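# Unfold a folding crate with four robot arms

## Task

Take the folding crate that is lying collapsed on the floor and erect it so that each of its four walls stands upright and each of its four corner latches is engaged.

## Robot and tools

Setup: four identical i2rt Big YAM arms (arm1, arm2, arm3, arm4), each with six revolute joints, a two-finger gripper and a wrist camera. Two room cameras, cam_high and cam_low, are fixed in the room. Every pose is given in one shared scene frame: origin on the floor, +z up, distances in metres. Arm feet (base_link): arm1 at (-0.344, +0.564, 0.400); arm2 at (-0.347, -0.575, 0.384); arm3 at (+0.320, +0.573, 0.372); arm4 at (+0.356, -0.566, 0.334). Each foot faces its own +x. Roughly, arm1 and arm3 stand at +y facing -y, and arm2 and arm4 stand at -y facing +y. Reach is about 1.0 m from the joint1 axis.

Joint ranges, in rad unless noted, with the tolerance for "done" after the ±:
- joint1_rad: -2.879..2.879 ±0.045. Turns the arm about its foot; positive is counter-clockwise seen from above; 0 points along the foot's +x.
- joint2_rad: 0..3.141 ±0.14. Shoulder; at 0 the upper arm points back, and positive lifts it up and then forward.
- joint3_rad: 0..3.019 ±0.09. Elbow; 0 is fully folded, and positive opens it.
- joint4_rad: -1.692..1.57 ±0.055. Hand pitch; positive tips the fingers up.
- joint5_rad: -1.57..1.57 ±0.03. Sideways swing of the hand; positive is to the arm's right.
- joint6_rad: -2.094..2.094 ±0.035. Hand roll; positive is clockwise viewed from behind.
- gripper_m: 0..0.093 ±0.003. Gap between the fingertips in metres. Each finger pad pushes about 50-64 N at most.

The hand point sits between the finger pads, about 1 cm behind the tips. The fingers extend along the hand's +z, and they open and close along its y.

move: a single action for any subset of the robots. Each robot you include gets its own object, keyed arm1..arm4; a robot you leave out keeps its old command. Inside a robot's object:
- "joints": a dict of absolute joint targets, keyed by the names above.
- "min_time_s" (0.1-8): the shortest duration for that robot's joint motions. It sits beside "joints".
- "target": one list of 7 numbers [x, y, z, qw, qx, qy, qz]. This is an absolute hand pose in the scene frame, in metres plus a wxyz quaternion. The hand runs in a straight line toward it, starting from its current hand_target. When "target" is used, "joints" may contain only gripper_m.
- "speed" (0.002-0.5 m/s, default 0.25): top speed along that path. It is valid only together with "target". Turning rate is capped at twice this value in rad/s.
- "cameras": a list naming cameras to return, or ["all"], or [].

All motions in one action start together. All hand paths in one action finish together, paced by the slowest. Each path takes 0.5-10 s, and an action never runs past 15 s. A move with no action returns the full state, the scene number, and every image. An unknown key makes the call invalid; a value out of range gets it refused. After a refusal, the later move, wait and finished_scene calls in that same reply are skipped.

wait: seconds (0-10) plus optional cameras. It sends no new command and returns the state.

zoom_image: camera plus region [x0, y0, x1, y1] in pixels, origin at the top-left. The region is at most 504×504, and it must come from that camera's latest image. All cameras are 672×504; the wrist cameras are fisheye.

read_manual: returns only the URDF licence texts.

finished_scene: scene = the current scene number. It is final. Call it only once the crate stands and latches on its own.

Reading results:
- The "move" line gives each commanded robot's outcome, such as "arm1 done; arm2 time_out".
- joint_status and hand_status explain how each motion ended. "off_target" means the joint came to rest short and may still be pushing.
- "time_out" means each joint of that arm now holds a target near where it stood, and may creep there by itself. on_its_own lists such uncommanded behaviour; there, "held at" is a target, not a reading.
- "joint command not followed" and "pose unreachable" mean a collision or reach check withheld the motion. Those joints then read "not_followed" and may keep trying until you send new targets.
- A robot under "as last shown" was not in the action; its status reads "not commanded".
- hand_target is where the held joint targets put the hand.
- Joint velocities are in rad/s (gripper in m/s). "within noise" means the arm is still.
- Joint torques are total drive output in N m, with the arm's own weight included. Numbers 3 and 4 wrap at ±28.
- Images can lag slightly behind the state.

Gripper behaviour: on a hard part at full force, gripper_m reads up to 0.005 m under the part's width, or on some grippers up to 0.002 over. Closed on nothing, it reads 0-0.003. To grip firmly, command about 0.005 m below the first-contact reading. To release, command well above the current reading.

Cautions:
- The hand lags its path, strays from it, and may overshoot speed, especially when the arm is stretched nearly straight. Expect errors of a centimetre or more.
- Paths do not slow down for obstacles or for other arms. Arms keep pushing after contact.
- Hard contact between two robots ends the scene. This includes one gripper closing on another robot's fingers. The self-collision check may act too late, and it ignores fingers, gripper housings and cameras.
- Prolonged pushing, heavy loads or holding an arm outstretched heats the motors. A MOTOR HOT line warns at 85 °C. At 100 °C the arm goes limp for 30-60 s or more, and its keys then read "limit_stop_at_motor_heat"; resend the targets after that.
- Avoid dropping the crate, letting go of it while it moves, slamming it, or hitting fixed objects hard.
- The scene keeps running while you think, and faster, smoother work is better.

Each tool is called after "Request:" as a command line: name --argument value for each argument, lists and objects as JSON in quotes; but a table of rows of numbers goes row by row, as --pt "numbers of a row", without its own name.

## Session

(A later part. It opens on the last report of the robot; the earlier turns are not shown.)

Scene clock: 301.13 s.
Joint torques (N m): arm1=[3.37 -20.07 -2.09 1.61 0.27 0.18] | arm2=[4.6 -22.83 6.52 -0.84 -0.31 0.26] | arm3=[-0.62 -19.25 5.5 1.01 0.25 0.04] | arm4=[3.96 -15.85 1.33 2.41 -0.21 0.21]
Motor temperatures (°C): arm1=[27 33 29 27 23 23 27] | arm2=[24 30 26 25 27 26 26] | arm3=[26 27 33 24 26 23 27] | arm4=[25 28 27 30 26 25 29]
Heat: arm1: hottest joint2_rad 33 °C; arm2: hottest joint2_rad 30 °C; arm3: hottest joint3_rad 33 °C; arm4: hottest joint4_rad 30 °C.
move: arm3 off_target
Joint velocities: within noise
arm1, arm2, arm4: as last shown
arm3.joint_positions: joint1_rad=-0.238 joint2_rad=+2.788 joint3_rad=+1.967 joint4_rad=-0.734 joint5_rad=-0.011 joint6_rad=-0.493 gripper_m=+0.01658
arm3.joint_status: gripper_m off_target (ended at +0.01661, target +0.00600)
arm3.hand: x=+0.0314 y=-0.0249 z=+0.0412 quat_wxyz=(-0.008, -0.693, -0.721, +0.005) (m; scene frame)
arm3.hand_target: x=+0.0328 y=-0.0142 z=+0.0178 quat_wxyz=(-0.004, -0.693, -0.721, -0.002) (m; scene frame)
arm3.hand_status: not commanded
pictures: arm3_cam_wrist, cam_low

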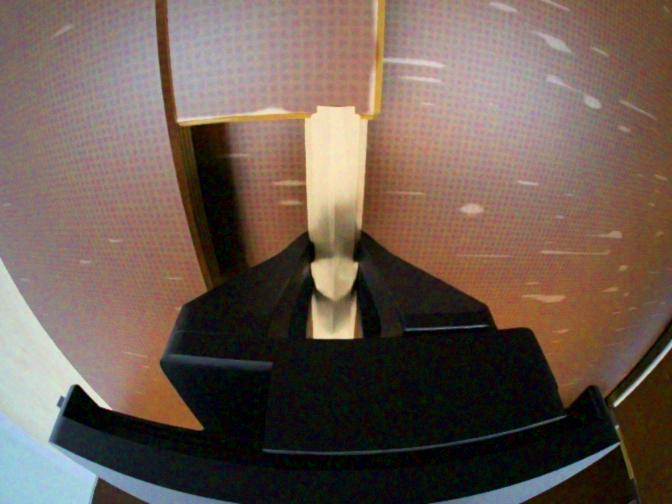

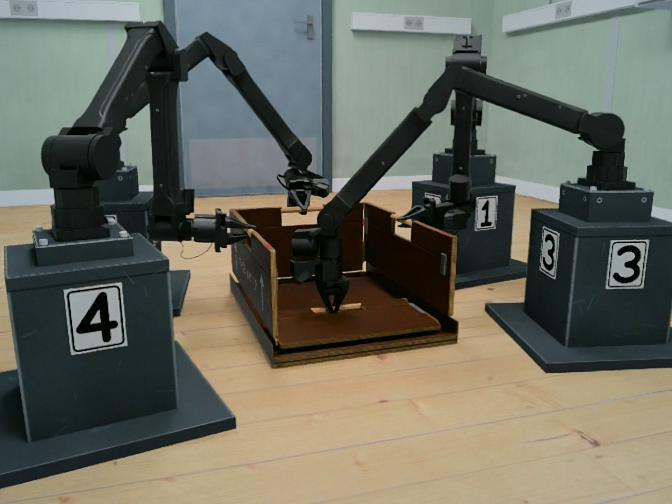

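Request:
move --arm3 '{"target": [0.033, -0.015, 0.143, -0.0814, 0.6903, 0.7149, -0.0786], "speed": 0.15}' --cameras '[]'

Request:
move --arm3 '{"target": [0.083, -0.014, 0.198, -0.1679, 0.6755, 0.6996, -0.1621], "speed": 0.15}' --cameras '["arm3_cam_wrist", "cam_low", "cam_high"]'

Scene clock: 307.63 s.
Joint torques (N m): arm1=[3.49 -19.43 -1.89 1.61 0.23 0.15] | arm2=[4.6 -22.89 6.5 -0.84 -0.3 0.26] | arm3=[-1.73 -25.64 3.21 -0.59 0.53 -0.08] | arm4=[3.9 -15.91 1.33 2.4 -0.21 0.21]
Motor temperatures (°C): arm1=[27 33 29 27 23 23 27] | arm2=[24 30 26 25 27 26 26] | arm3=[26 27 33 24 26 23 27] | arm4=[24 28 27 30 26 25 29]
Heat: arm1: hottest joint2_rad 33 °C; arm2: hottest joint2_rad 30 °C; arm3: hottest joint3_rad 33 °C; arm4: hottest joint4_rad 30 °C.
move: arm3 off_target
Joint velocities: within noise
arm1, arm2, arm4: as last shown
arm3.joint_positions: joint1_rad=-0.166 joint2_rad=+2.582 joint3_rad=+1.739 joint4_rad=-0.629 joint5_rad=+0.203 joint6_rad=-0.432 gripper_m=+0.01658
arm3.joint_status: not commanded
arm3.hand: x=+0.0438 y=-0.0230 z=+0.1159 quat_wxyz=(+0.075, -0.688, -0.717, +0.082) (m; scene frame)
arm3.hand_target: x=+0.0350 y=-0.0201 z=+0.1421 quat_wxyz=(+0.080, -0.688, -0.716, +0.084) (m; scene frame)
arm3.hand_status: off_target (0.030 m and 0.9 deg from the pose sent, 0.102 m and 13.3 deg at the start)
pictures: none
No camera images: "cameras" was empty.

Scene clock: 309.03 s.
Joint torques (N m): arm1=[3.19 -20.13 -1.89 1.68 0.27 0.18] | arm2=[4.6 -22.89 6.49 -0.85 -0.3 0.26] | arm3=[-0.62 -23.82 3.03 -0.38 0.73 0.06] | arm4=[3.9 -15.85 1.33 2.4 -0.21 0.21]
Motor temperatures (°C): arm1=[27 33 29 27 23 23 27] | arm2=[24 30 26 25 27 26 26] | arm3=[26 27 33 24 26 23 27] | arm4=[24 28 27 30 26 25 29]
Heat: arm1: hottest joint2_rad 33 °C; arm2: hottest joint2_rad 30 °C; arm3: hottest joint3_rad 33 °C; arm4: hottest joint4_rad 30 °C.
move: arm3 off_target
Joint velocities: within noise
arm1, arm2, arm4: as last shown
arm3.joint_positions: joint1_rad=-0.049 joint2_rad=+2.430 joint3_rad=+1.573 joint4_rad=-0.567 joint5_rad=+0.447 joint6_rad=-0.327 gripper_m=+0.01658
arm3.joint_status: not commanded
arm3.hand: x=+0.0815 y=-0.0213 z=+0.1797 quat_wxyz=(+0.160, -0.678, -0.698, +0.166) (m; scene frame)
arm3.hand_target: x=+0.0824 y=-0.0148 z=+0.1974 quat_wxyz=(+0.167, -0.675, -0.700, +0.162) (m; scene frame)
arm3.hand_status: off_target (0.020 m and 1.0 deg from the pose sent, 0.091 m and 14.3 deg at the start)
pictures: arm3_cam_wrist, cam_high, cam_low

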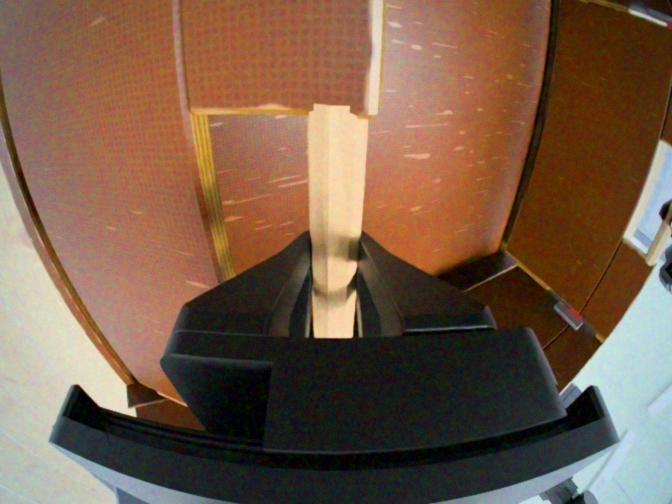

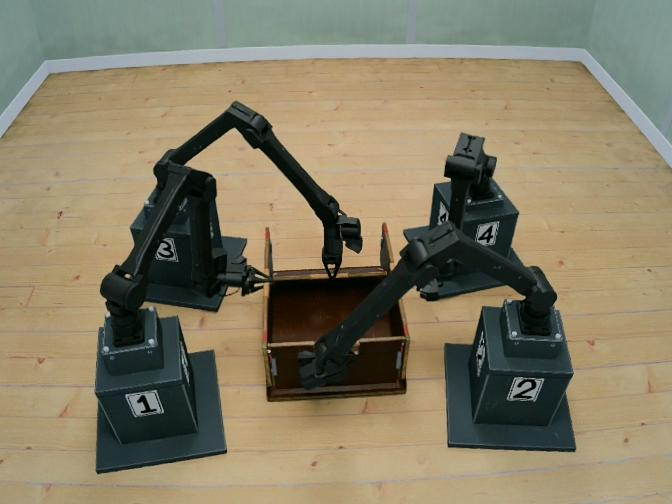

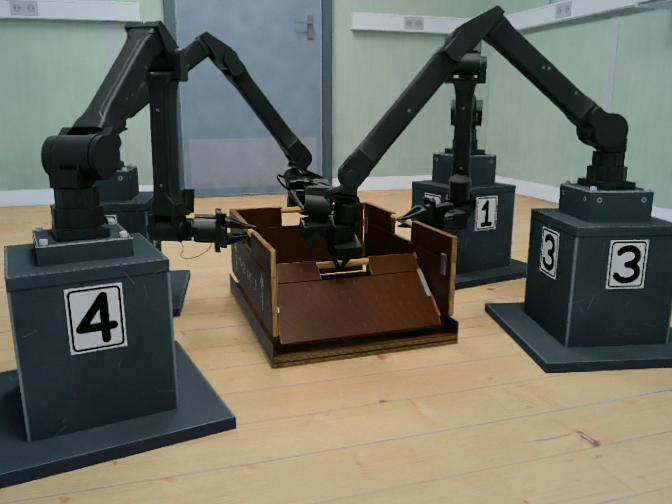

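Continuing the x+ wall.

Request:
move --arm3 '{"target": [0.145, -0.011, 0.245, -0.2461, 0.6528, 0.6761, -0.2376], "speed": 0.15}' --cameras '[]'

Request:
move --arm3 '{"target": [0.195, -0.009, 0.260, -0.3041, 0.6296, 0.6521, -0.2936], "speed": 0.12}' --cameras '["arm3_cam_wrist", "cam_low", "cam_high"]'

Request:
zoom_image --camera "cam_low" --region '[220, 190, 470, 380]'

Request:
zoom_image --camera "cam_high" --region '[250, 220, 420, 410]'

Scene clock: 312.47 s.
Joint torques (N m): arm1=[2.49 -19.49 -1.94 1.52 0.25 0.18] | arm2=[4.54 -22.89 6.52 -0.83 -0.3 0.26] | arm3=[0.15 -22.71 3.32 -1.29 0.75 0.11] | arm4=[3.96 -15.91 1.35 2.41 -0.21 0.21]
Motor temperatures (°C): arm1=[27 33 28 27 23 23 27] | arm2=[24 30 26 25 27 26 26] | arm3=[26 28 32 24 26 23 27] | arm4=[24 28 27 30 26 25 29]
Heat: arm1: hottest joint2_rad 33 °C; arm2: hottest joint2_rad 30 °C; arm3: hottest joint3_rad 32 °C; arm4: hottest joint4_rad 30 °C.
move: arm3 off_target
Joint velocities: within noise
arm1, arm2: as last shown
arm3.joint_positions: joint1_rad=+0.097 joint2_rad=+2.348 joint3_rad=+1.487 joint4_rad=-0.590 joint5_rad=+0.692 joint6_rad=-0.178 gripper_m=+0.01638
arm3.joint_status: not commanded
arm3.hand: x=+0.1378 y=-0.0187 z=+0.2278 quat_wxyz=(+0.238, -0.659, -0.670, +0.246) (m; scene frame)
arm3.hand_target: x=+0.1436 y=-0.0112 z=+0.2445 quat_wxyz=(+0.247, -0.653, -0.676, +0.238) (m; scene frame)
arm3.hand_status: off_target (0.020 m and 1.7 deg from the pose sent, 0.092 m and 13.4 deg at the start)
arm4.joint_positions: joint1_rad=+0.896 joint2_rad=+2.450 joint3_rad=+0.852 joint4_rad=+1.410 joint5_rad=+1.134 joint6_rad=-1.394 gripper_m=+0.01705
arm4.joint_status: not commanded
arm4.hand: x=-0.0120 y=-0.2038 z=+0.2444 quat_wxyz=(-0.678, +0.734, -0.016, +0.010) (m; scene frame)
arm4.hand_target: x=-0.0225 y=-0.2146 z=+0.2453 quat_wxyz=(-0.681, +0.733, -0.009, -0.007) (m; scene frame)
arm4.hand_status: not commanded
pictures: none
No camera images: "cameras" was empty.

Scene clock: 313.83 s.
Joint torques (N m): arm1=[2.96 -20.13 -1.88 1.58 0.21 0.15] | arm2=[4.66 -22.83 6.5 -0.84 -0.3 0.26] | arm3=[0.38 -21.07 4.14 -2.17 0.56 0.18] | arm4=[3.96 -15.91 1.33 2.41 -0.21 0.21]
Motor temperatures (°C): arm1=[27 33 28 27 23 23 27] | arm2=[24 30 26 25 27 26 26] | arm3=[26 28 32 24 26 23 27] | arm4=[24 28 27 30 26 25 29]
Heat: arm1: hottest joint2_rad 33 °C; arm2: hottest joint2_rad 30 °C; arm3: hottest joint3_rad 32 °C; arm4: hottest joint4_rad 30 °C.
move: arm3 off_target
Joint velocities: within noise
arm1, arm4: as last shown
arm2.joint_positions: joint1_rad=+0.316 joint2_rad=+2.493 joint3_rad=+1.590 joint4_rad=-1.042 joint5_rad=+1.084 joint6_rad=+0.370 gripper_m=+0.01693
arm2.joint_status: not commanded
arm2.hand: x=-0.2919 y=-0.0121 z=+0.2448 quat_wxyz=(-0.364, +0.610, -0.588, +0.387) (m; scene frame)
arm2.hand_target: x=-0.3257 y=+0.0001 z=+0.2497 quat_wxyz=(-0.373, +0.620, -0.586, +0.365) (m; scene frame)
arm2.hand_status: not commanded
arm3.joint_positions: joint1_rad=+0.216 joint2_rad=+2.348 joint3_rad=+1.484 joint4_rad=-0.678 joint5_rad=+0.879 joint6_rad=-0.022 gripper_m=+0.01631
arm3.joint_status: not commanded
arm3.hand: x=+0.1867 y=-0.0160 z=+0.2488 quat_wxyz=(+0.294, -0.637, -0.643, +0.306) (m; scene frame)
arm3.hand_target: x=+0.1937 y=-0.0091 z=+0.2599 quat_wxyz=(+0.304, -0.629, -0.652, +0.294) (m; scene frame)
arm3.hand_status: off_target (0.016 m and 2.3 deg from the pose sent, 0.066 m and 10.2 deg at the start)
pictures: arm3_cam_wrist, cam_high, cam_low

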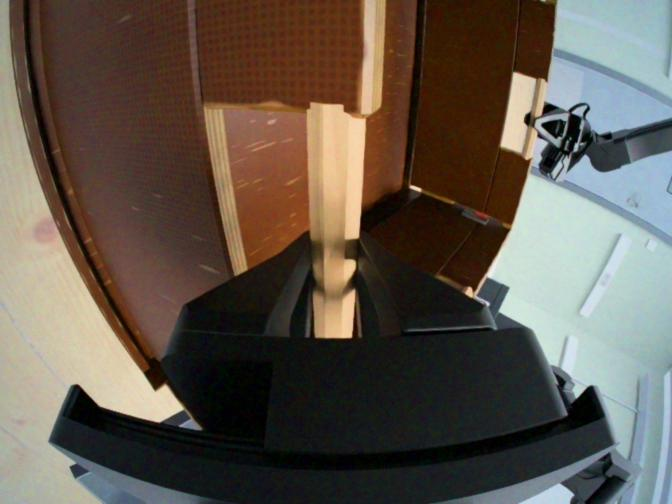

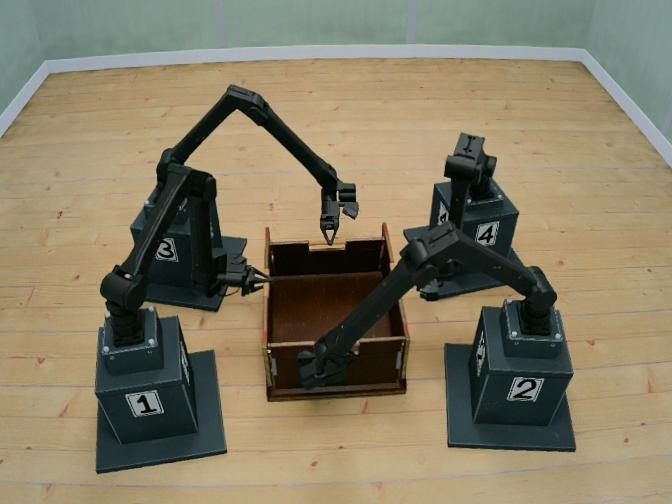

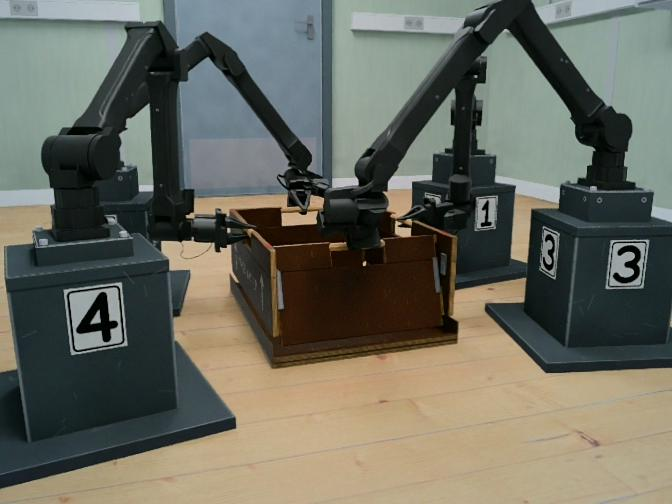

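Scaled by 2.016 from the camera's 672x504 image, which has a finer 960x720 frame.

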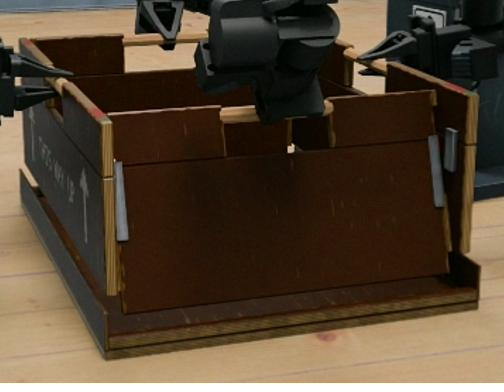

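Scaled by 2.653 from the camera's 672x504 image, which has a finer 960x720 frame.

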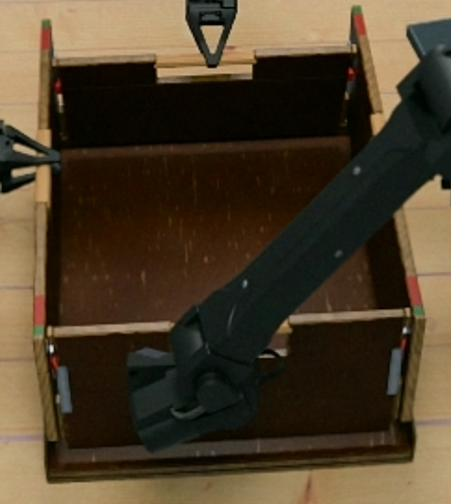

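Request:
move --arm3 '{"target": [0.232, -0.007, 0.266, -0.3433, 0.6105, 0.6323, -0.3315], "speed": 0.12}' --cameras '[]'

Request:
move --arm3 '{"target": [0.257, -0.006, 0.264, -0.3705, 0.5955, 0.6168, -0.3578], "speed": 0.1}' --cameras '["arm3_cam_wrist", "cam_low", "cam_high", "arm1_cam_wrist", "arm4_cam_wrist"]'

Request:
zoom_image --camera "cam_low" --region '[220, 190, 470, 380]'

Request:
zoom_image --camera "cam_high" --region '[250, 220, 420, 410]'

Scene clock: 316.97 s.
Joint torques (N m): arm1=[3.14 -19.19 -1.62 1.58 0.23 0.13] | arm2=[4.6 -22.83 6.52 -0.84 -0.3 0.26] | arm3=[1.61 -20.42 4.6 -3.23 1.36 0.38] | arm4=[3.9 -15.91 1.35 2.41 -0.21 0.21]
Motor temperatures (°C): arm1=[27 33 28 27 23 23 27] | arm2=[24 30 26 25 27 26 26] | arm3=[26 28 32 24 26 23 28] | arm4=[24 28 27 30 26 25 29]
Heat: arm1: hottest joint2_rad 33 °C; arm2: hottest joint2_rad 30 °C; arm3: hottest joint3_rad 32 °C; arm4: hottest joint4_rad 30 °C.
move: arm3 off_target
Joint velocities: within noise
arm1.joint_positions: joint1_rad=+0.841 joint2_rad=+2.616 joint3_rad=+0.867 joint4_rad=+1.471 joint5_rad=+1.024 joint6_rad=-1.331 gripper_m=+0.01700
arm1.joint_status: not commanded
arm1.hand: x=-0.0170 y=+0.1902 z=+0.2408 quat_wxyz=(+0.007, -0.004, -0.754, +0.657) (m; scene frame)
arm1.hand_target: x=-0.0070 y=+0.2043 z=+0.2440 quat_wxyz=(-0.001, +0.014, -0.756, +0.654) (m; scene frame)
arm1.hand_status: not commanded
arm2, arm4: as last shown
arm3.joint_positions: joint1_rad=+0.279 joint2_rad=+2.375 joint3_rad=+1.519 joint4_rad=-0.788 joint5_rad=+0.971 joint6_rad=+0.104 gripper_m=+0.01631
arm3.joint_status: not commanded
arm3.hand: x=+0.2138 y=-0.0141 z=+0.2552 quat_wxyz=(+0.325, -0.626, -0.625, +0.334) (m; scene frame)
arm3.hand_target: x=+0.2258 y=-0.0063 z=+0.2653 quat_wxyz=(+0.345, -0.610, -0.633, +0.330) (m; scene frame)
arm3.hand_status: off_target (0.022 m and 2.9 deg from the pose sent, 0.049 m and 7.2 deg at the start)
pictures: none
No camera images: "cameras" was empty.

Scene clock: 318.33 s.
Joint torques (N m): arm1=[3.14 -19.25 -1.95 1.7 0.21 0.16] | arm2=[4.66 -22.83 6.52 -0.84 -0.3 0.26] | arm3=[2.14 -20.31 4.67 -3.25 0.69 0.4] | arm4=[3.96 -15.91 1.35 2.41 -0.21 0.21]
Motor temperatures (°C): arm1=[27 33 28 27 23 23 27] | arm2=[24 30 26 25 27 26 26] | arm3=[26 28 32 24 26 23 28] | arm4=[24 28 27 30 26 25 29]
Heat: arm1: hottest joint2_rad 33 °C; arm2: hottest joint2_rad 30 °C; arm3: hottest joint3_rad 32 °C; arm4: hottest joint4_rad 30 °C.
move: arm3 off_target
Joint velocities: within noise
arm1, arm2, arm4: as last shown
arm3.joint_positions: joint1_rad=+0.338 joint2_rad=+2.427 joint3_rad=+1.579 joint4_rad=-0.935 joint5_rad=+1.065 joint6_rad=+0.257 gripper_m=+0.01631
arm3.joint_status: not commanded
arm3.hand: x=+0.2387 y=-0.0125 z=+0.2572 quat_wxyz=(+0.358, -0.610, -0.605, +0.366) (m; scene frame)
arm3.hand_target: x=+0.2556 y=-0.0061 z=+0.2636 quat_wxyz=(+0.371, -0.595, -0.617, +0.359) (m; scene frame)
arm3.hand_status: off_target (0.021 m and 2.8 deg from the pose sent, 0.045 m and 6.9 deg at the start)
pictures: arm1_cam_wrist, arm3_cam_wrist, arm4_cam_wrist, cam_high, cam_low

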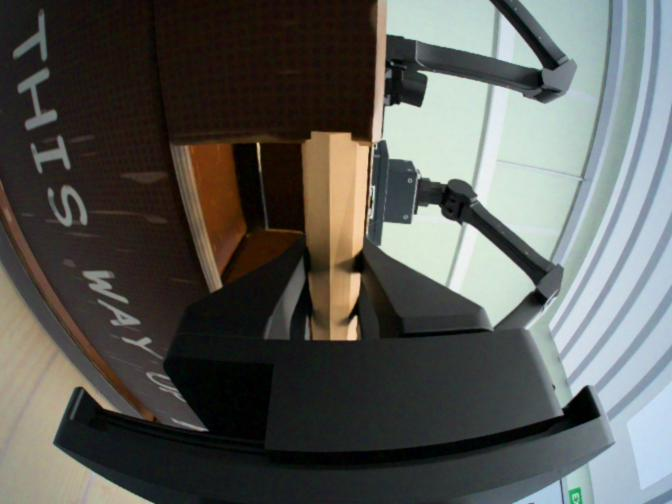

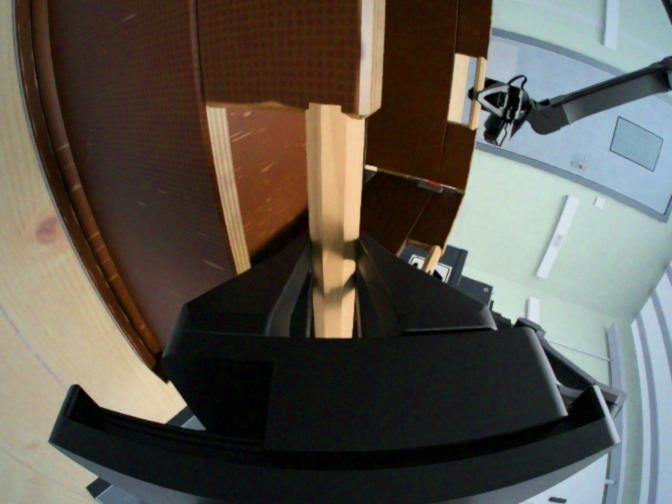

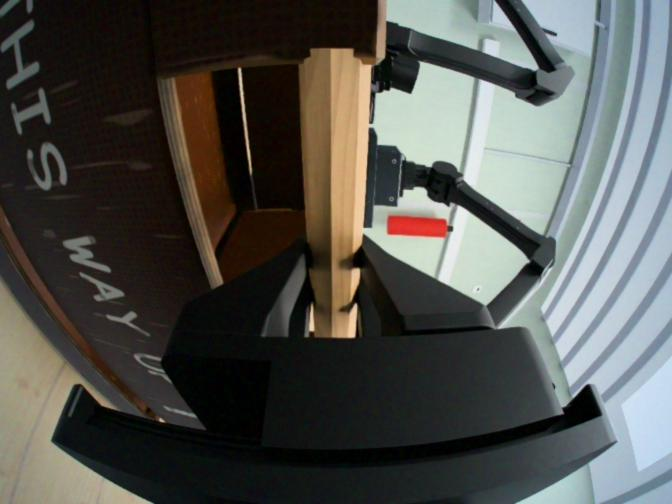

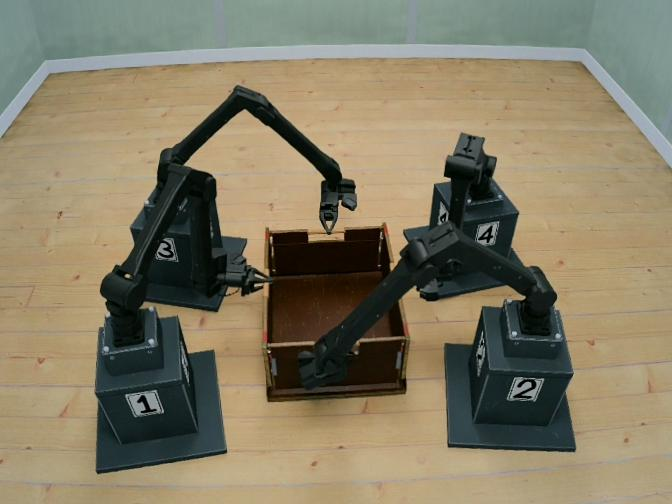

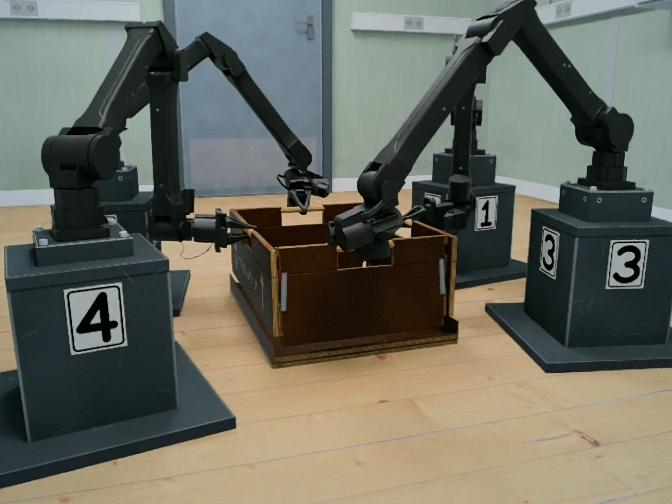

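Scaled by 2.016 from the camera's 672x504 image, which has a finer 960x720 frame.

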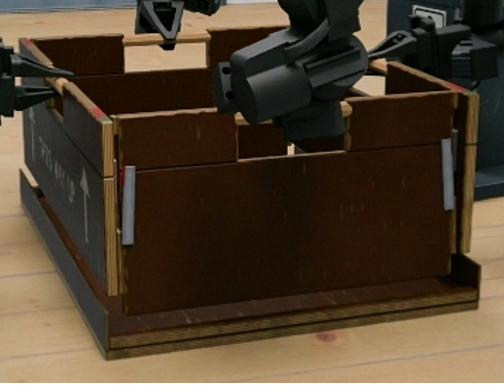

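Scaled by 2.653 from the camera's 672x504 image, which has a finer 960x720 frame.

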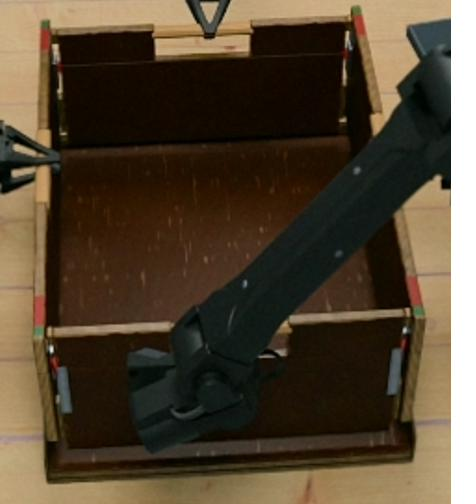

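Request:
zoom_image --camera "cam_low" --region '[260, 230, 310, 350]'

Request:
zoom_image --camera "cam_low" --region '[415, 220, 465, 340]'

Request:
zoom_image --camera "cam_high" --region '[258, 220, 298, 280]'

Request:
zoom_image --camera "cam_high" --region '[368, 215, 408, 275]'

Scaled by 4.200 from the camera's 672x504 image, which has a finer 960x720 frame.

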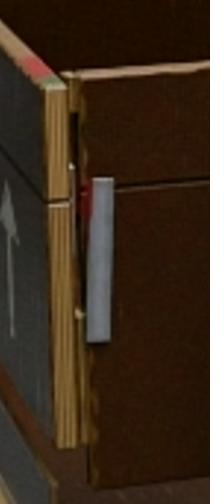

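Scaled by 4.200 from the camera's 672x504 image, which has a finer 960x720 frame.

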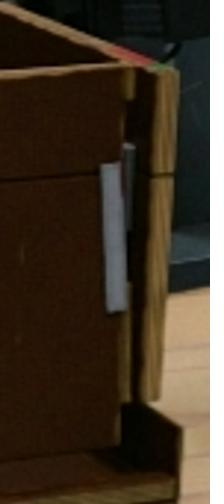

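Scaled by 8.400 from the camera's 672x504 image, which has a finer 960x720 frame.

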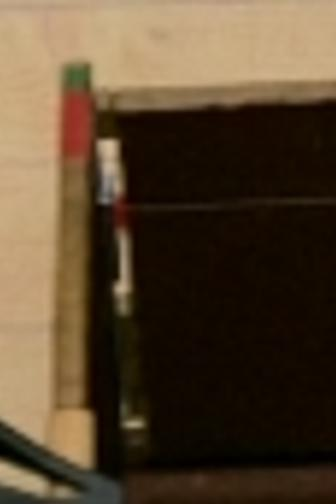

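Scaled by 8.400 from the camera's 672x504 image, which has a finer 960x720 frame.

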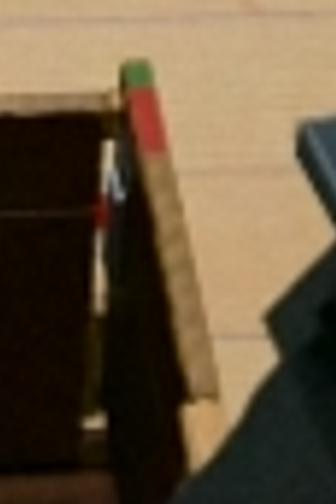

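Request:
move --arm3 '{"target": [0.272, -0.006, 0.264, -0.3705, 0.5955, 0.6168, -0.3578], "speed": 0.08}' --arm1 '{"target": [-0.006, 0.190, 0.244, 0.003, -0.0154, 0.757, -0.6535], "speed": 0.08}' --arm4 '{"target": [-0.024, -0.201, 0.245, -0.680, 0.733, -0.0046, -0.0083], "speed": 0.08}' --cameras '["cam_low", "cam_high", "arm1_cam_wrist", "arm4_cam_wrist"]'

Request:
zoom_image --camera "cam_low" --region '[260, 230, 310, 350]'

Request:
zoom_image --camera "cam_low" --region '[415, 220, 465, 340]'

Request:
zoom_image --camera "cam_high" --region '[250, 215, 420, 405]'

Scene clock: 324.37 s.
Joint torques (N m): arm1=[0.5 -19.6 -0.59 1.48 -0.31 0.02] | arm2=[4.6 -22.89 6.5 -0.83 -0.31 0.26] | arm3=[3.08 -20.19 4.77 -3.21 0.43 0.42] | arm4=[2.26 -15.79 2.71 2.09 -0.88 0.07]
Motor temperatures (°C): arm1=[27 33 28 27 23 23 27] | arm2=[24 30 26 25 27 26 26] | arm3=[26 29 32 24 26 23 28] | arm4=[24 29 27 30 26 25 29]
Heat: arm1: hottest joint2_rad 33 °C; arm2: hottest joint2_rad 30 °C; arm3: hottest joint3_rad 32 °C; arm4: hottest joint4_rad 30 °C.
move: arm1 off_target; arm3 off_target; arm4 off_target
Joint velocities: within noise
arm1.joint_positions: joint1_rad=+0.838 joint2_rad=+2.614 joint3_rad=+0.859 joint4_rad=+1.471 joint5_rad=+1.004 joint6_rad=-1.331 gripper_m=+0.01699
arm1.joint_status: not commanded
arm1.hand: x=-0.0171 y=+0.1908 z=+0.2400 quat_wxyz=(+0.003, +0.003, -0.757, +0.654) (m; scene frame)
arm1.hand_target: x=-0.0094 y=+0.1921 z=+0.2428 quat_wxyz=(+0.001, +0.017, -0.758, +0.652) (m; scene frame)
arm1.hand_status: off_target (0.012 m and 1.6 deg from the pose sent, 0.011 m and 2.5 deg at the start)
arm2: as last shown
arm3.joint_positions: joint1_rad=+0.350 joint2_rad=+2.438 joint3_rad=+1.602 joint4_rad=-0.988 joint5_rad=+1.065 joint6_rad=+0.300 gripper_m=+0.01631
arm3.joint_status: not commanded
arm3.hand: x=+0.2459 y=-0.0129 z=+0.2583 quat_wxyz=(+0.362, -0.612, -0.602, +0.365) (m; scene frame)
arm3.hand_target: x=+0.2709 y=-0.0071 z=+0.2647 quat_wxyz=(+0.369, -0.595, -0.617, +0.359) (m; scene frame)
arm3.hand_status: off_target (0.028 m and 2.9 deg from the pose sent, 0.035 m and 2.8 deg at the start)
arm4.joint_positions: joint1_rad=+0.890 joint2_rad=+2.450 joint3_rad=+0.852 joint4_rad=+1.411 joint5_rad=+1.117 joint6_rad=-1.395 gripper_m=+0.01704
arm4.joint_status: not commanded
arm4.hand: x=-0.0127 y=-0.2014 z=+0.2442 quat_wxyz=(-0.678, +0.735, -0.013, +0.006) (m; scene frame)
arm4.hand_target: x=-0.0241 y=-0.2013 z=+0.2451 quat_wxyz=(-0.680, +0.733, -0.004, -0.008) (m; scene frame)
arm4.hand_status: off_target (0.011 m and 1.9 deg from the pose sent, 0.012 m and 2.5 deg at the start)
pictures: arm1_cam_wrist, arm4_cam_wrist, cam_high, cam_low

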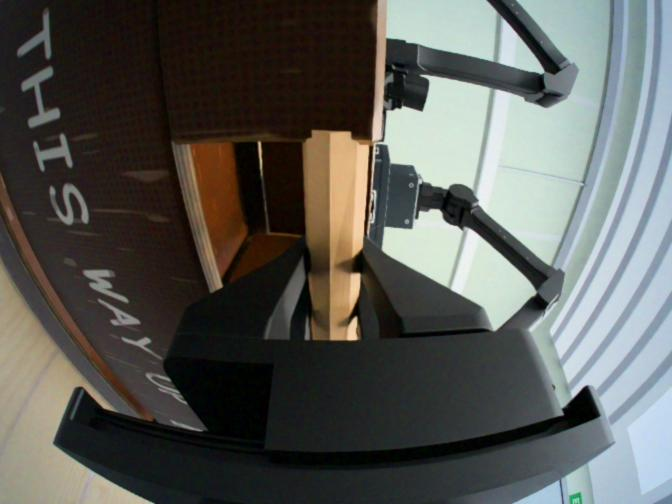

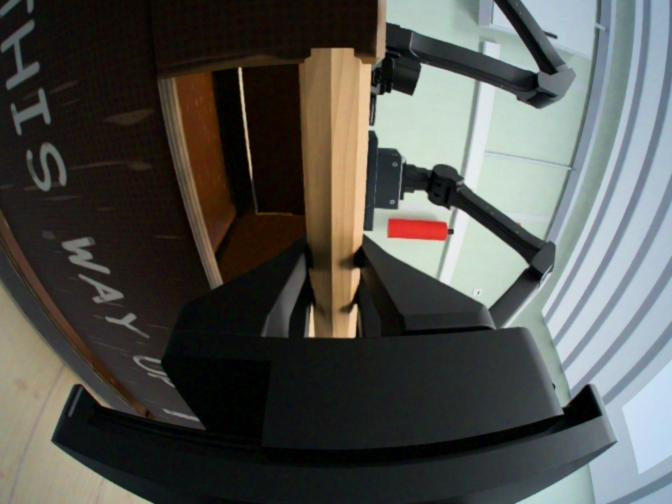

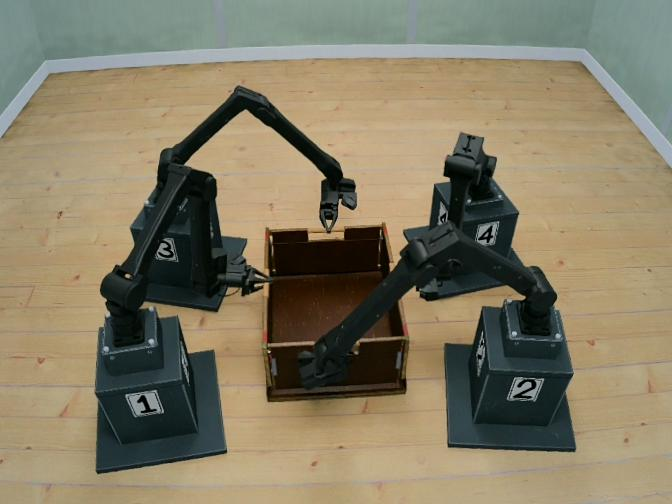

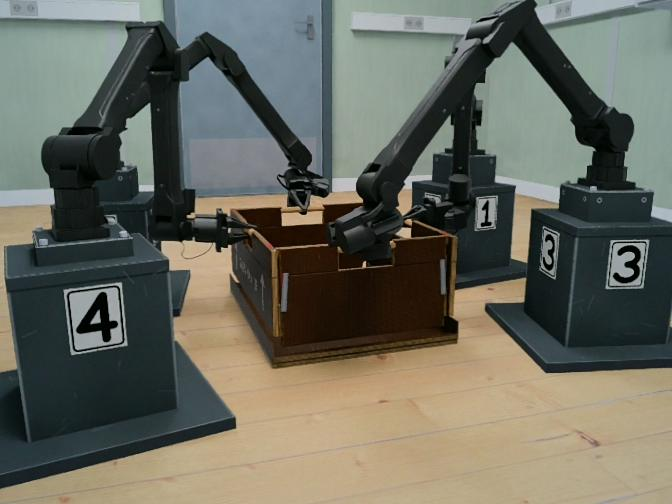

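Scaled by 4.200 from the camera's 672x504 image, which has a finer 960x720 frame.

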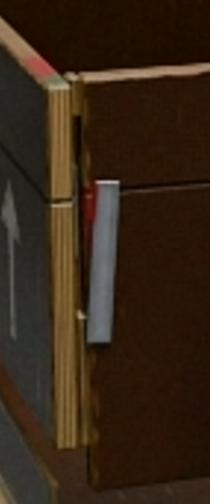

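Scaled by 4.200 from the camera's 672x504 image, which has a finer 960x720 frame.

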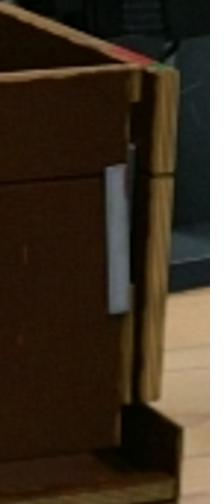

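Scaled by 2.653 from the camera's 672x504 image, which has a finer 960x720 frame.

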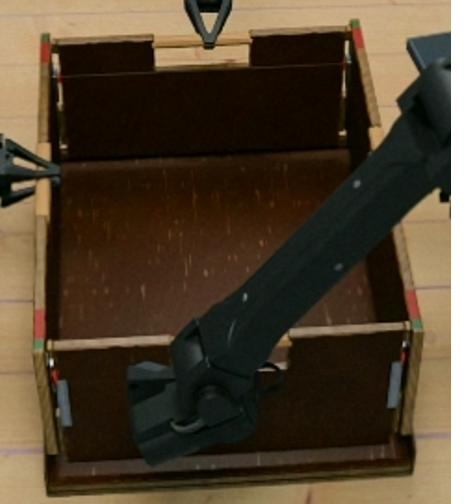

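Request:
move --arm1 '{"target": [-0.006, 0.174, 0.244, 0.003, -0.0154, 0.757, -0.6535], "speed": 0.08}' --arm4 '{"target": [-0.024, -0.186, 0.245, -0.680, 0.733, -0.0046, -0.0083], "speed": 0.08}' --cameras '["cam_low", "cam_high"]'

Request:
zoom_image --camera "cam_low" --region '[260, 230, 310, 350]'

Request:
zoom_image --camera "cam_low" --region '[415, 220, 465, 340]'

Request:
zoom_image --camera "cam_high" --region '[250, 215, 420, 405]'

Scene clock: 327.30 s.
Joint torques (N m): arm1=[-0.67 -19.19 1.32 1.17 -0.79 -0.12] | arm2=[4.6 -22.83 6.49 -0.84 -0.31 0.26] | arm3=[2.84 -20.66 4.59 -3.22 0.41 0.45] | arm4=[0.79 -15.74 4.14 1.63 -1.6 -0.03]
Motor temperatures (°C): arm1=[27 33 28 27 23 23 27] | arm2=[24 30 26 25 27 26 26] | arm3=[26 28 31 24 26 23 28] | arm4=[24 29 27 30 27 25 29]
Heat: arm1: hottest joint2_rad 33 °C; arm2: hottest joint2_rad 30 °C; arm3: hottest joint3_rad 31 °C; arm4: hottest joint4_rad 30 °C.
move: arm1 off_target; arm4 off_target
Joint velocities: within noise
arm1.joint_positions: joint1_rad=+0.829 joint2_rad=+2.611 joint3_rad=+0.856 joint4_rad=+1.470 joint5_rad=+0.979 joint6_rad=-1.331 gripper_m=+0.01699
arm1.joint_status: not commanded
arm1.hand: x=-0.0168 y=+0.1882 z=+0.2399 quat_wxyz=(-0.003, +0.008, -0.759, +0.651) (m; scene frame)
arm1.hand_target: x=-0.0047 y=+0.1783 z=+0.2438 quat_wxyz=(-0.004, +0.020, -0.758, +0.652) (m; scene frame)
arm1.hand_status: off_target (0.018 m and 0.9 deg from the pose sent, 0.021 m and 1.6 deg at the start)
arm2: as last shown
arm3.joint_positions: joint1_rad=+0.351 joint2_rad=+2.438 joint3_rad=+1.602 joint4_rad=-0.988 joint5_rad=+1.065 joint6_rad=+0.302 gripper_m=+0.01631
arm3.joint_status: not commanded
arm3.hand: x=+0.2468 y=-0.0130 z=+0.2583 quat_wxyz=(+0.361, -0.612, -0.602, +0.366) (m; scene frame)
arm3.hand_target: x=+0.2713 y=-0.0072 z=+0.2647 quat_wxyz=(+0.369, -0.595, -0.617, +0.359) (m; scene frame)
arm3.hand_status: not commanded
arm4.joint_positions: joint1_rad=+0.887 joint2_rad=+2.450 joint3_rad=+0.852 joint4_rad=+1.413 joint5_rad=+1.110 joint6_rad=-1.395 gripper_m=+0.01704
arm4.joint_status: not commanded
arm4.hand: x=-0.0129 y=-0.2003 z=+0.2442 quat_wxyz=(-0.678, +0.735, -0.012, +0.004) (m; scene frame)
arm4.hand_target: x=-0.0268 y=-0.1901 z=+0.2453 quat_wxyz=(-0.680, +0.733, -0.002, -0.011) (m; scene frame)
arm4.hand_status: off_target (0.018 m and 1.7 deg from the pose sent, 0.019 m and 1.9 deg at the start)
pictures: cam_high, cam_low

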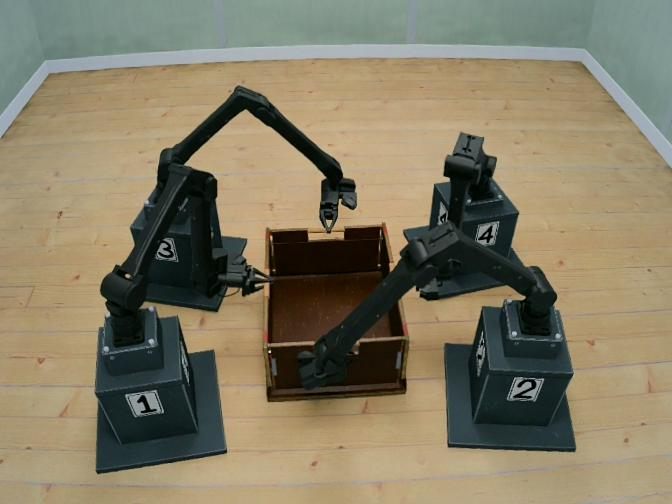

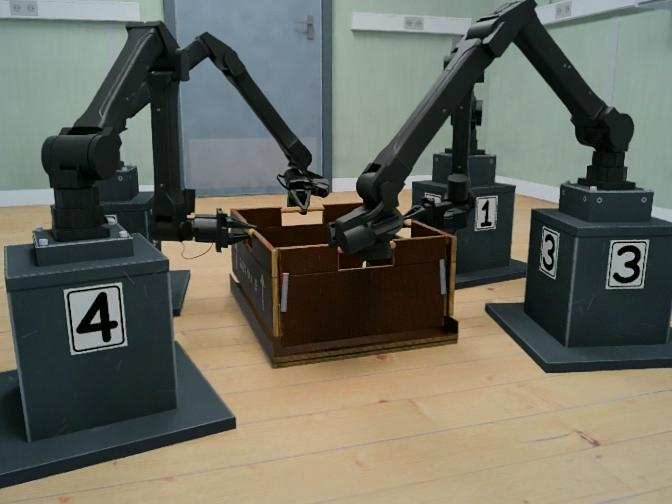

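Scaled by 4.200 from the camera's 672x504 image, which has a finer 960x720 frame.

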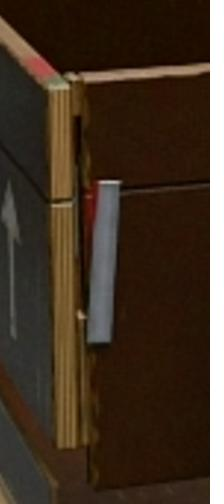

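Scaled by 4.200 from the camera's 672x504 image, which has a finer 960x720 frame.

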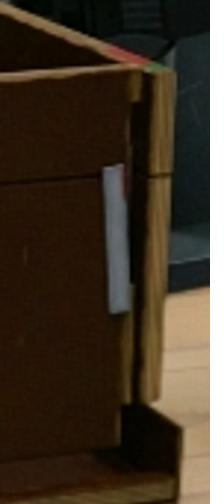

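Scaled by 2.653 from the camera's 672x504 image, which has a finer 960x720 frame.

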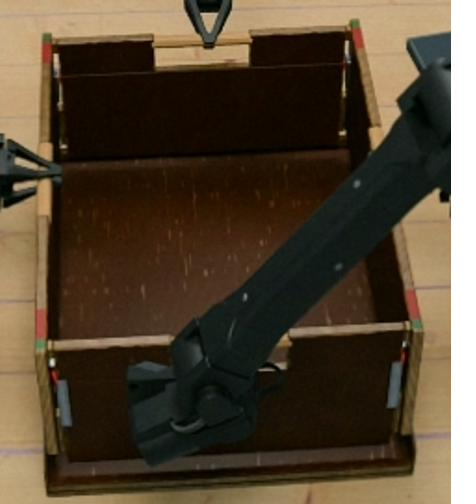

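Request:
move --cameras '["arm3_cam_wrist", "arm2_cam_wrist"]'

Request:
zoom_image --camera "arm3_cam_wrist" --region '[350, 120, 500, 280]'

Request:
zoom_image --camera "arm2_cam_wrist" --region '[350, 120, 500, 280]'

Scene clock: 329.03 s.
Joint torques (N m): arm1=[-1.03 -19.72 1.33 1.09 -0.81 -0.11] | arm2=[4.6 -22.89 6.5 -0.83 -0.31 0.26] | arm3=[3.37 -20.89 4.7 -3.18 0.4 0.42] | arm4=[0.79 -15.68 4.14 1.63 -1.59 -0.03]
Motor temperatures (°C): arm1=[27 33 28 27 23 23 27] | arm2=[24 30 26 25 27 26 26] | arm3=[26 28 31 24 26 23 28] | arm4=[24 29 27 30 27 25 29]
Heat: arm1: hottest joint2_rad 33 °C; arm2: hottest joint2_rad 30 °C; arm3: hottest joint3_rad 31 °C; arm4: hottest joint4_rad 30 °C.
Joint velocities: within noise
arm1.joint_positions: joint1_rad=+0.829 joint2_rad=+2.611 joint3_rad=+0.856 joint4_rad=+1.470 joint5_rad=+0.979 joint6_rad=-1.331 gripper_m=+0.01699
arm1.joint_status: not commanded
arm1.hand: x=-0.0168 y=+0.1882 z=+0.2399 quat_wxyz=(-0.003, +0.008, -0.759, +0.651) (m; scene frame)
arm1.hand_target: x=-0.0047 y=+0.1783 z=+0.2438 quat_wxyz=(-0.004, +0.020, -0.758, +0.652) (m; scene frame)
arm1.hand_status: off_target (0.018 m and 0.9 deg from the pose sent, 0.021 m and 1.6 deg at the start)
arm2.joint_positions: joint1_rad=+0.316 joint2_rad=+2.493 joint3_rad=+1.590 joint4_rad=-1.042 joint5_rad=+1.084 joint6_rad=+0.370 gripper_m=+0.01693
arm2.joint_status: not commanded
arm2.hand: x=-0.2919 y=-0.0121 z=+0.2448 quat_wxyz=(-0.364, +0.610, -0.588, +0.387) (m; scene frame)
arm2.hand_target: x=-0.3257 y=+0.0001 z=+0.2497 quat_wxyz=(-0.373, +0.620, -0.586, +0.365) (m; scene frame)
arm2.hand_status: not commanded
arm3.joint_positions: joint1_rad=+0.351 joint2_rad=+2.438 joint3_rad=+1.602 joint4_rad=-0.988 joint5_rad=+1.065 joint6_rad=+0.302 gripper_m=+0.01631
arm3.joint_status: not commanded
arm3.hand: x=+0.2468 y=-0.0130 z=+0.2583 quat_wxyz=(+0.361, -0.612, -0.602, +0.366) (m; scene frame)
arm3.hand_target: x=+0.2713 y=-0.0072 z=+0.2647 quat_wxyz=(+0.369, -0.595, -0.617, +0.359) (m; scene frame)
arm3.hand_status: not commanded
arm4.joint_positions: joint1_rad=+0.887 joint2_rad=+2.450 joint3_rad=+0.852 joint4_rad=+1.413 joint5_rad=+1.110 joint6_rad=-1.395 gripper_m=+0.01704
arm4.joint_status: not commanded
arm4.hand: x=-0.0129 y=-0.2003 z=+0.2442 quat_wxyz=(-0.678, +0.735, -0.012, +0.004) (m; scene frame)
arm4.hand_target: x=-0.0268 y=-0.1901 z=+0.2453 quat_wxyz=(-0.680, +0.733, -0.002, -0.011) (m; scene frame)
arm4.hand_status: off_target (0.018 m and 1.7 deg from the pose sent, 0.019 m and 1.9 deg at the start)
pictures: arm2_cam_wrist, arm3_cam_wrist

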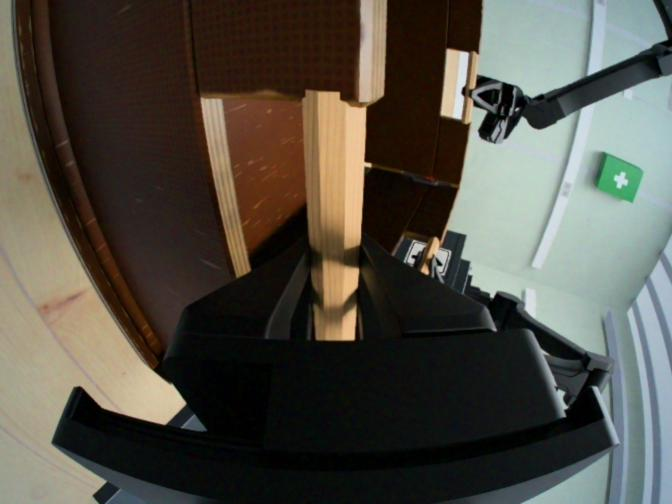

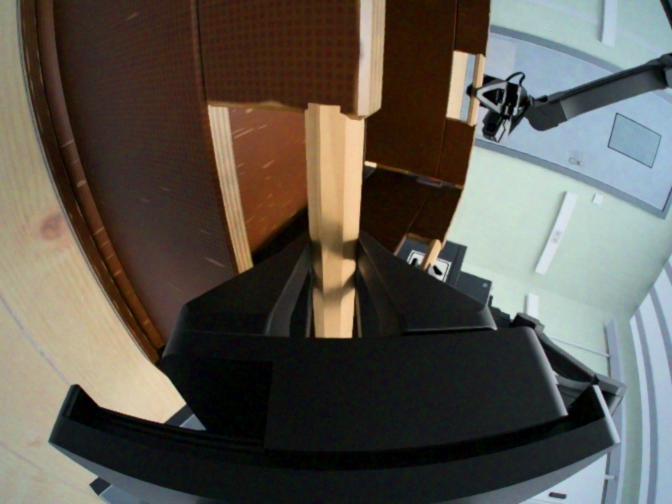

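Scaled by 3.150 from the camera's 672x504 image, which has a finer 960x720 frame.

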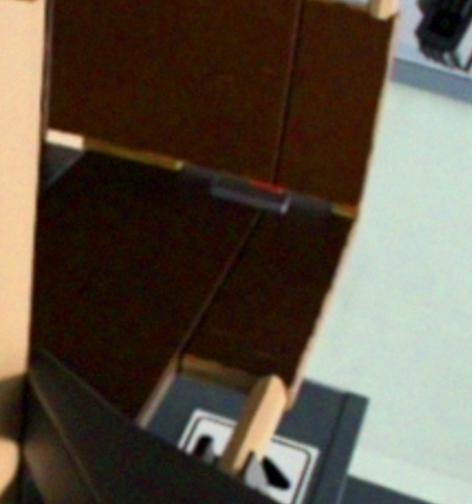

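Scaled by 3.150 from the camera's 672x504 image, which has a finer 960x720 frame.

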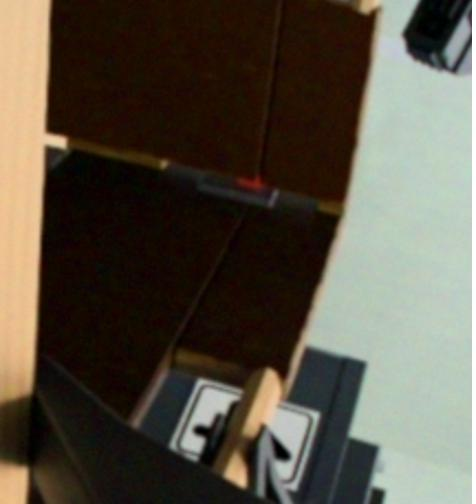

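Request:
zoom_image --camera "arm2_cam_wrist" --region '[395, 155, 470, 205]'

Request:
zoom_image --camera "arm3_cam_wrist" --region '[395, 155, 470, 205]'

Scaled by 6.720 from the camera's 672x504 image, which has a finer 960x720 frame.

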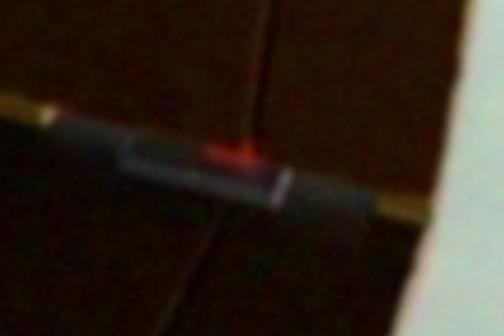

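Scaled by 6.720 from the camera's 672x504 image, which has a finer 960x720 frame.

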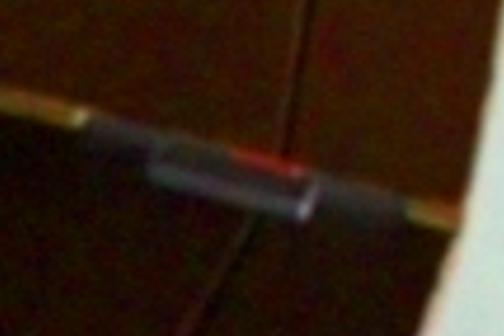

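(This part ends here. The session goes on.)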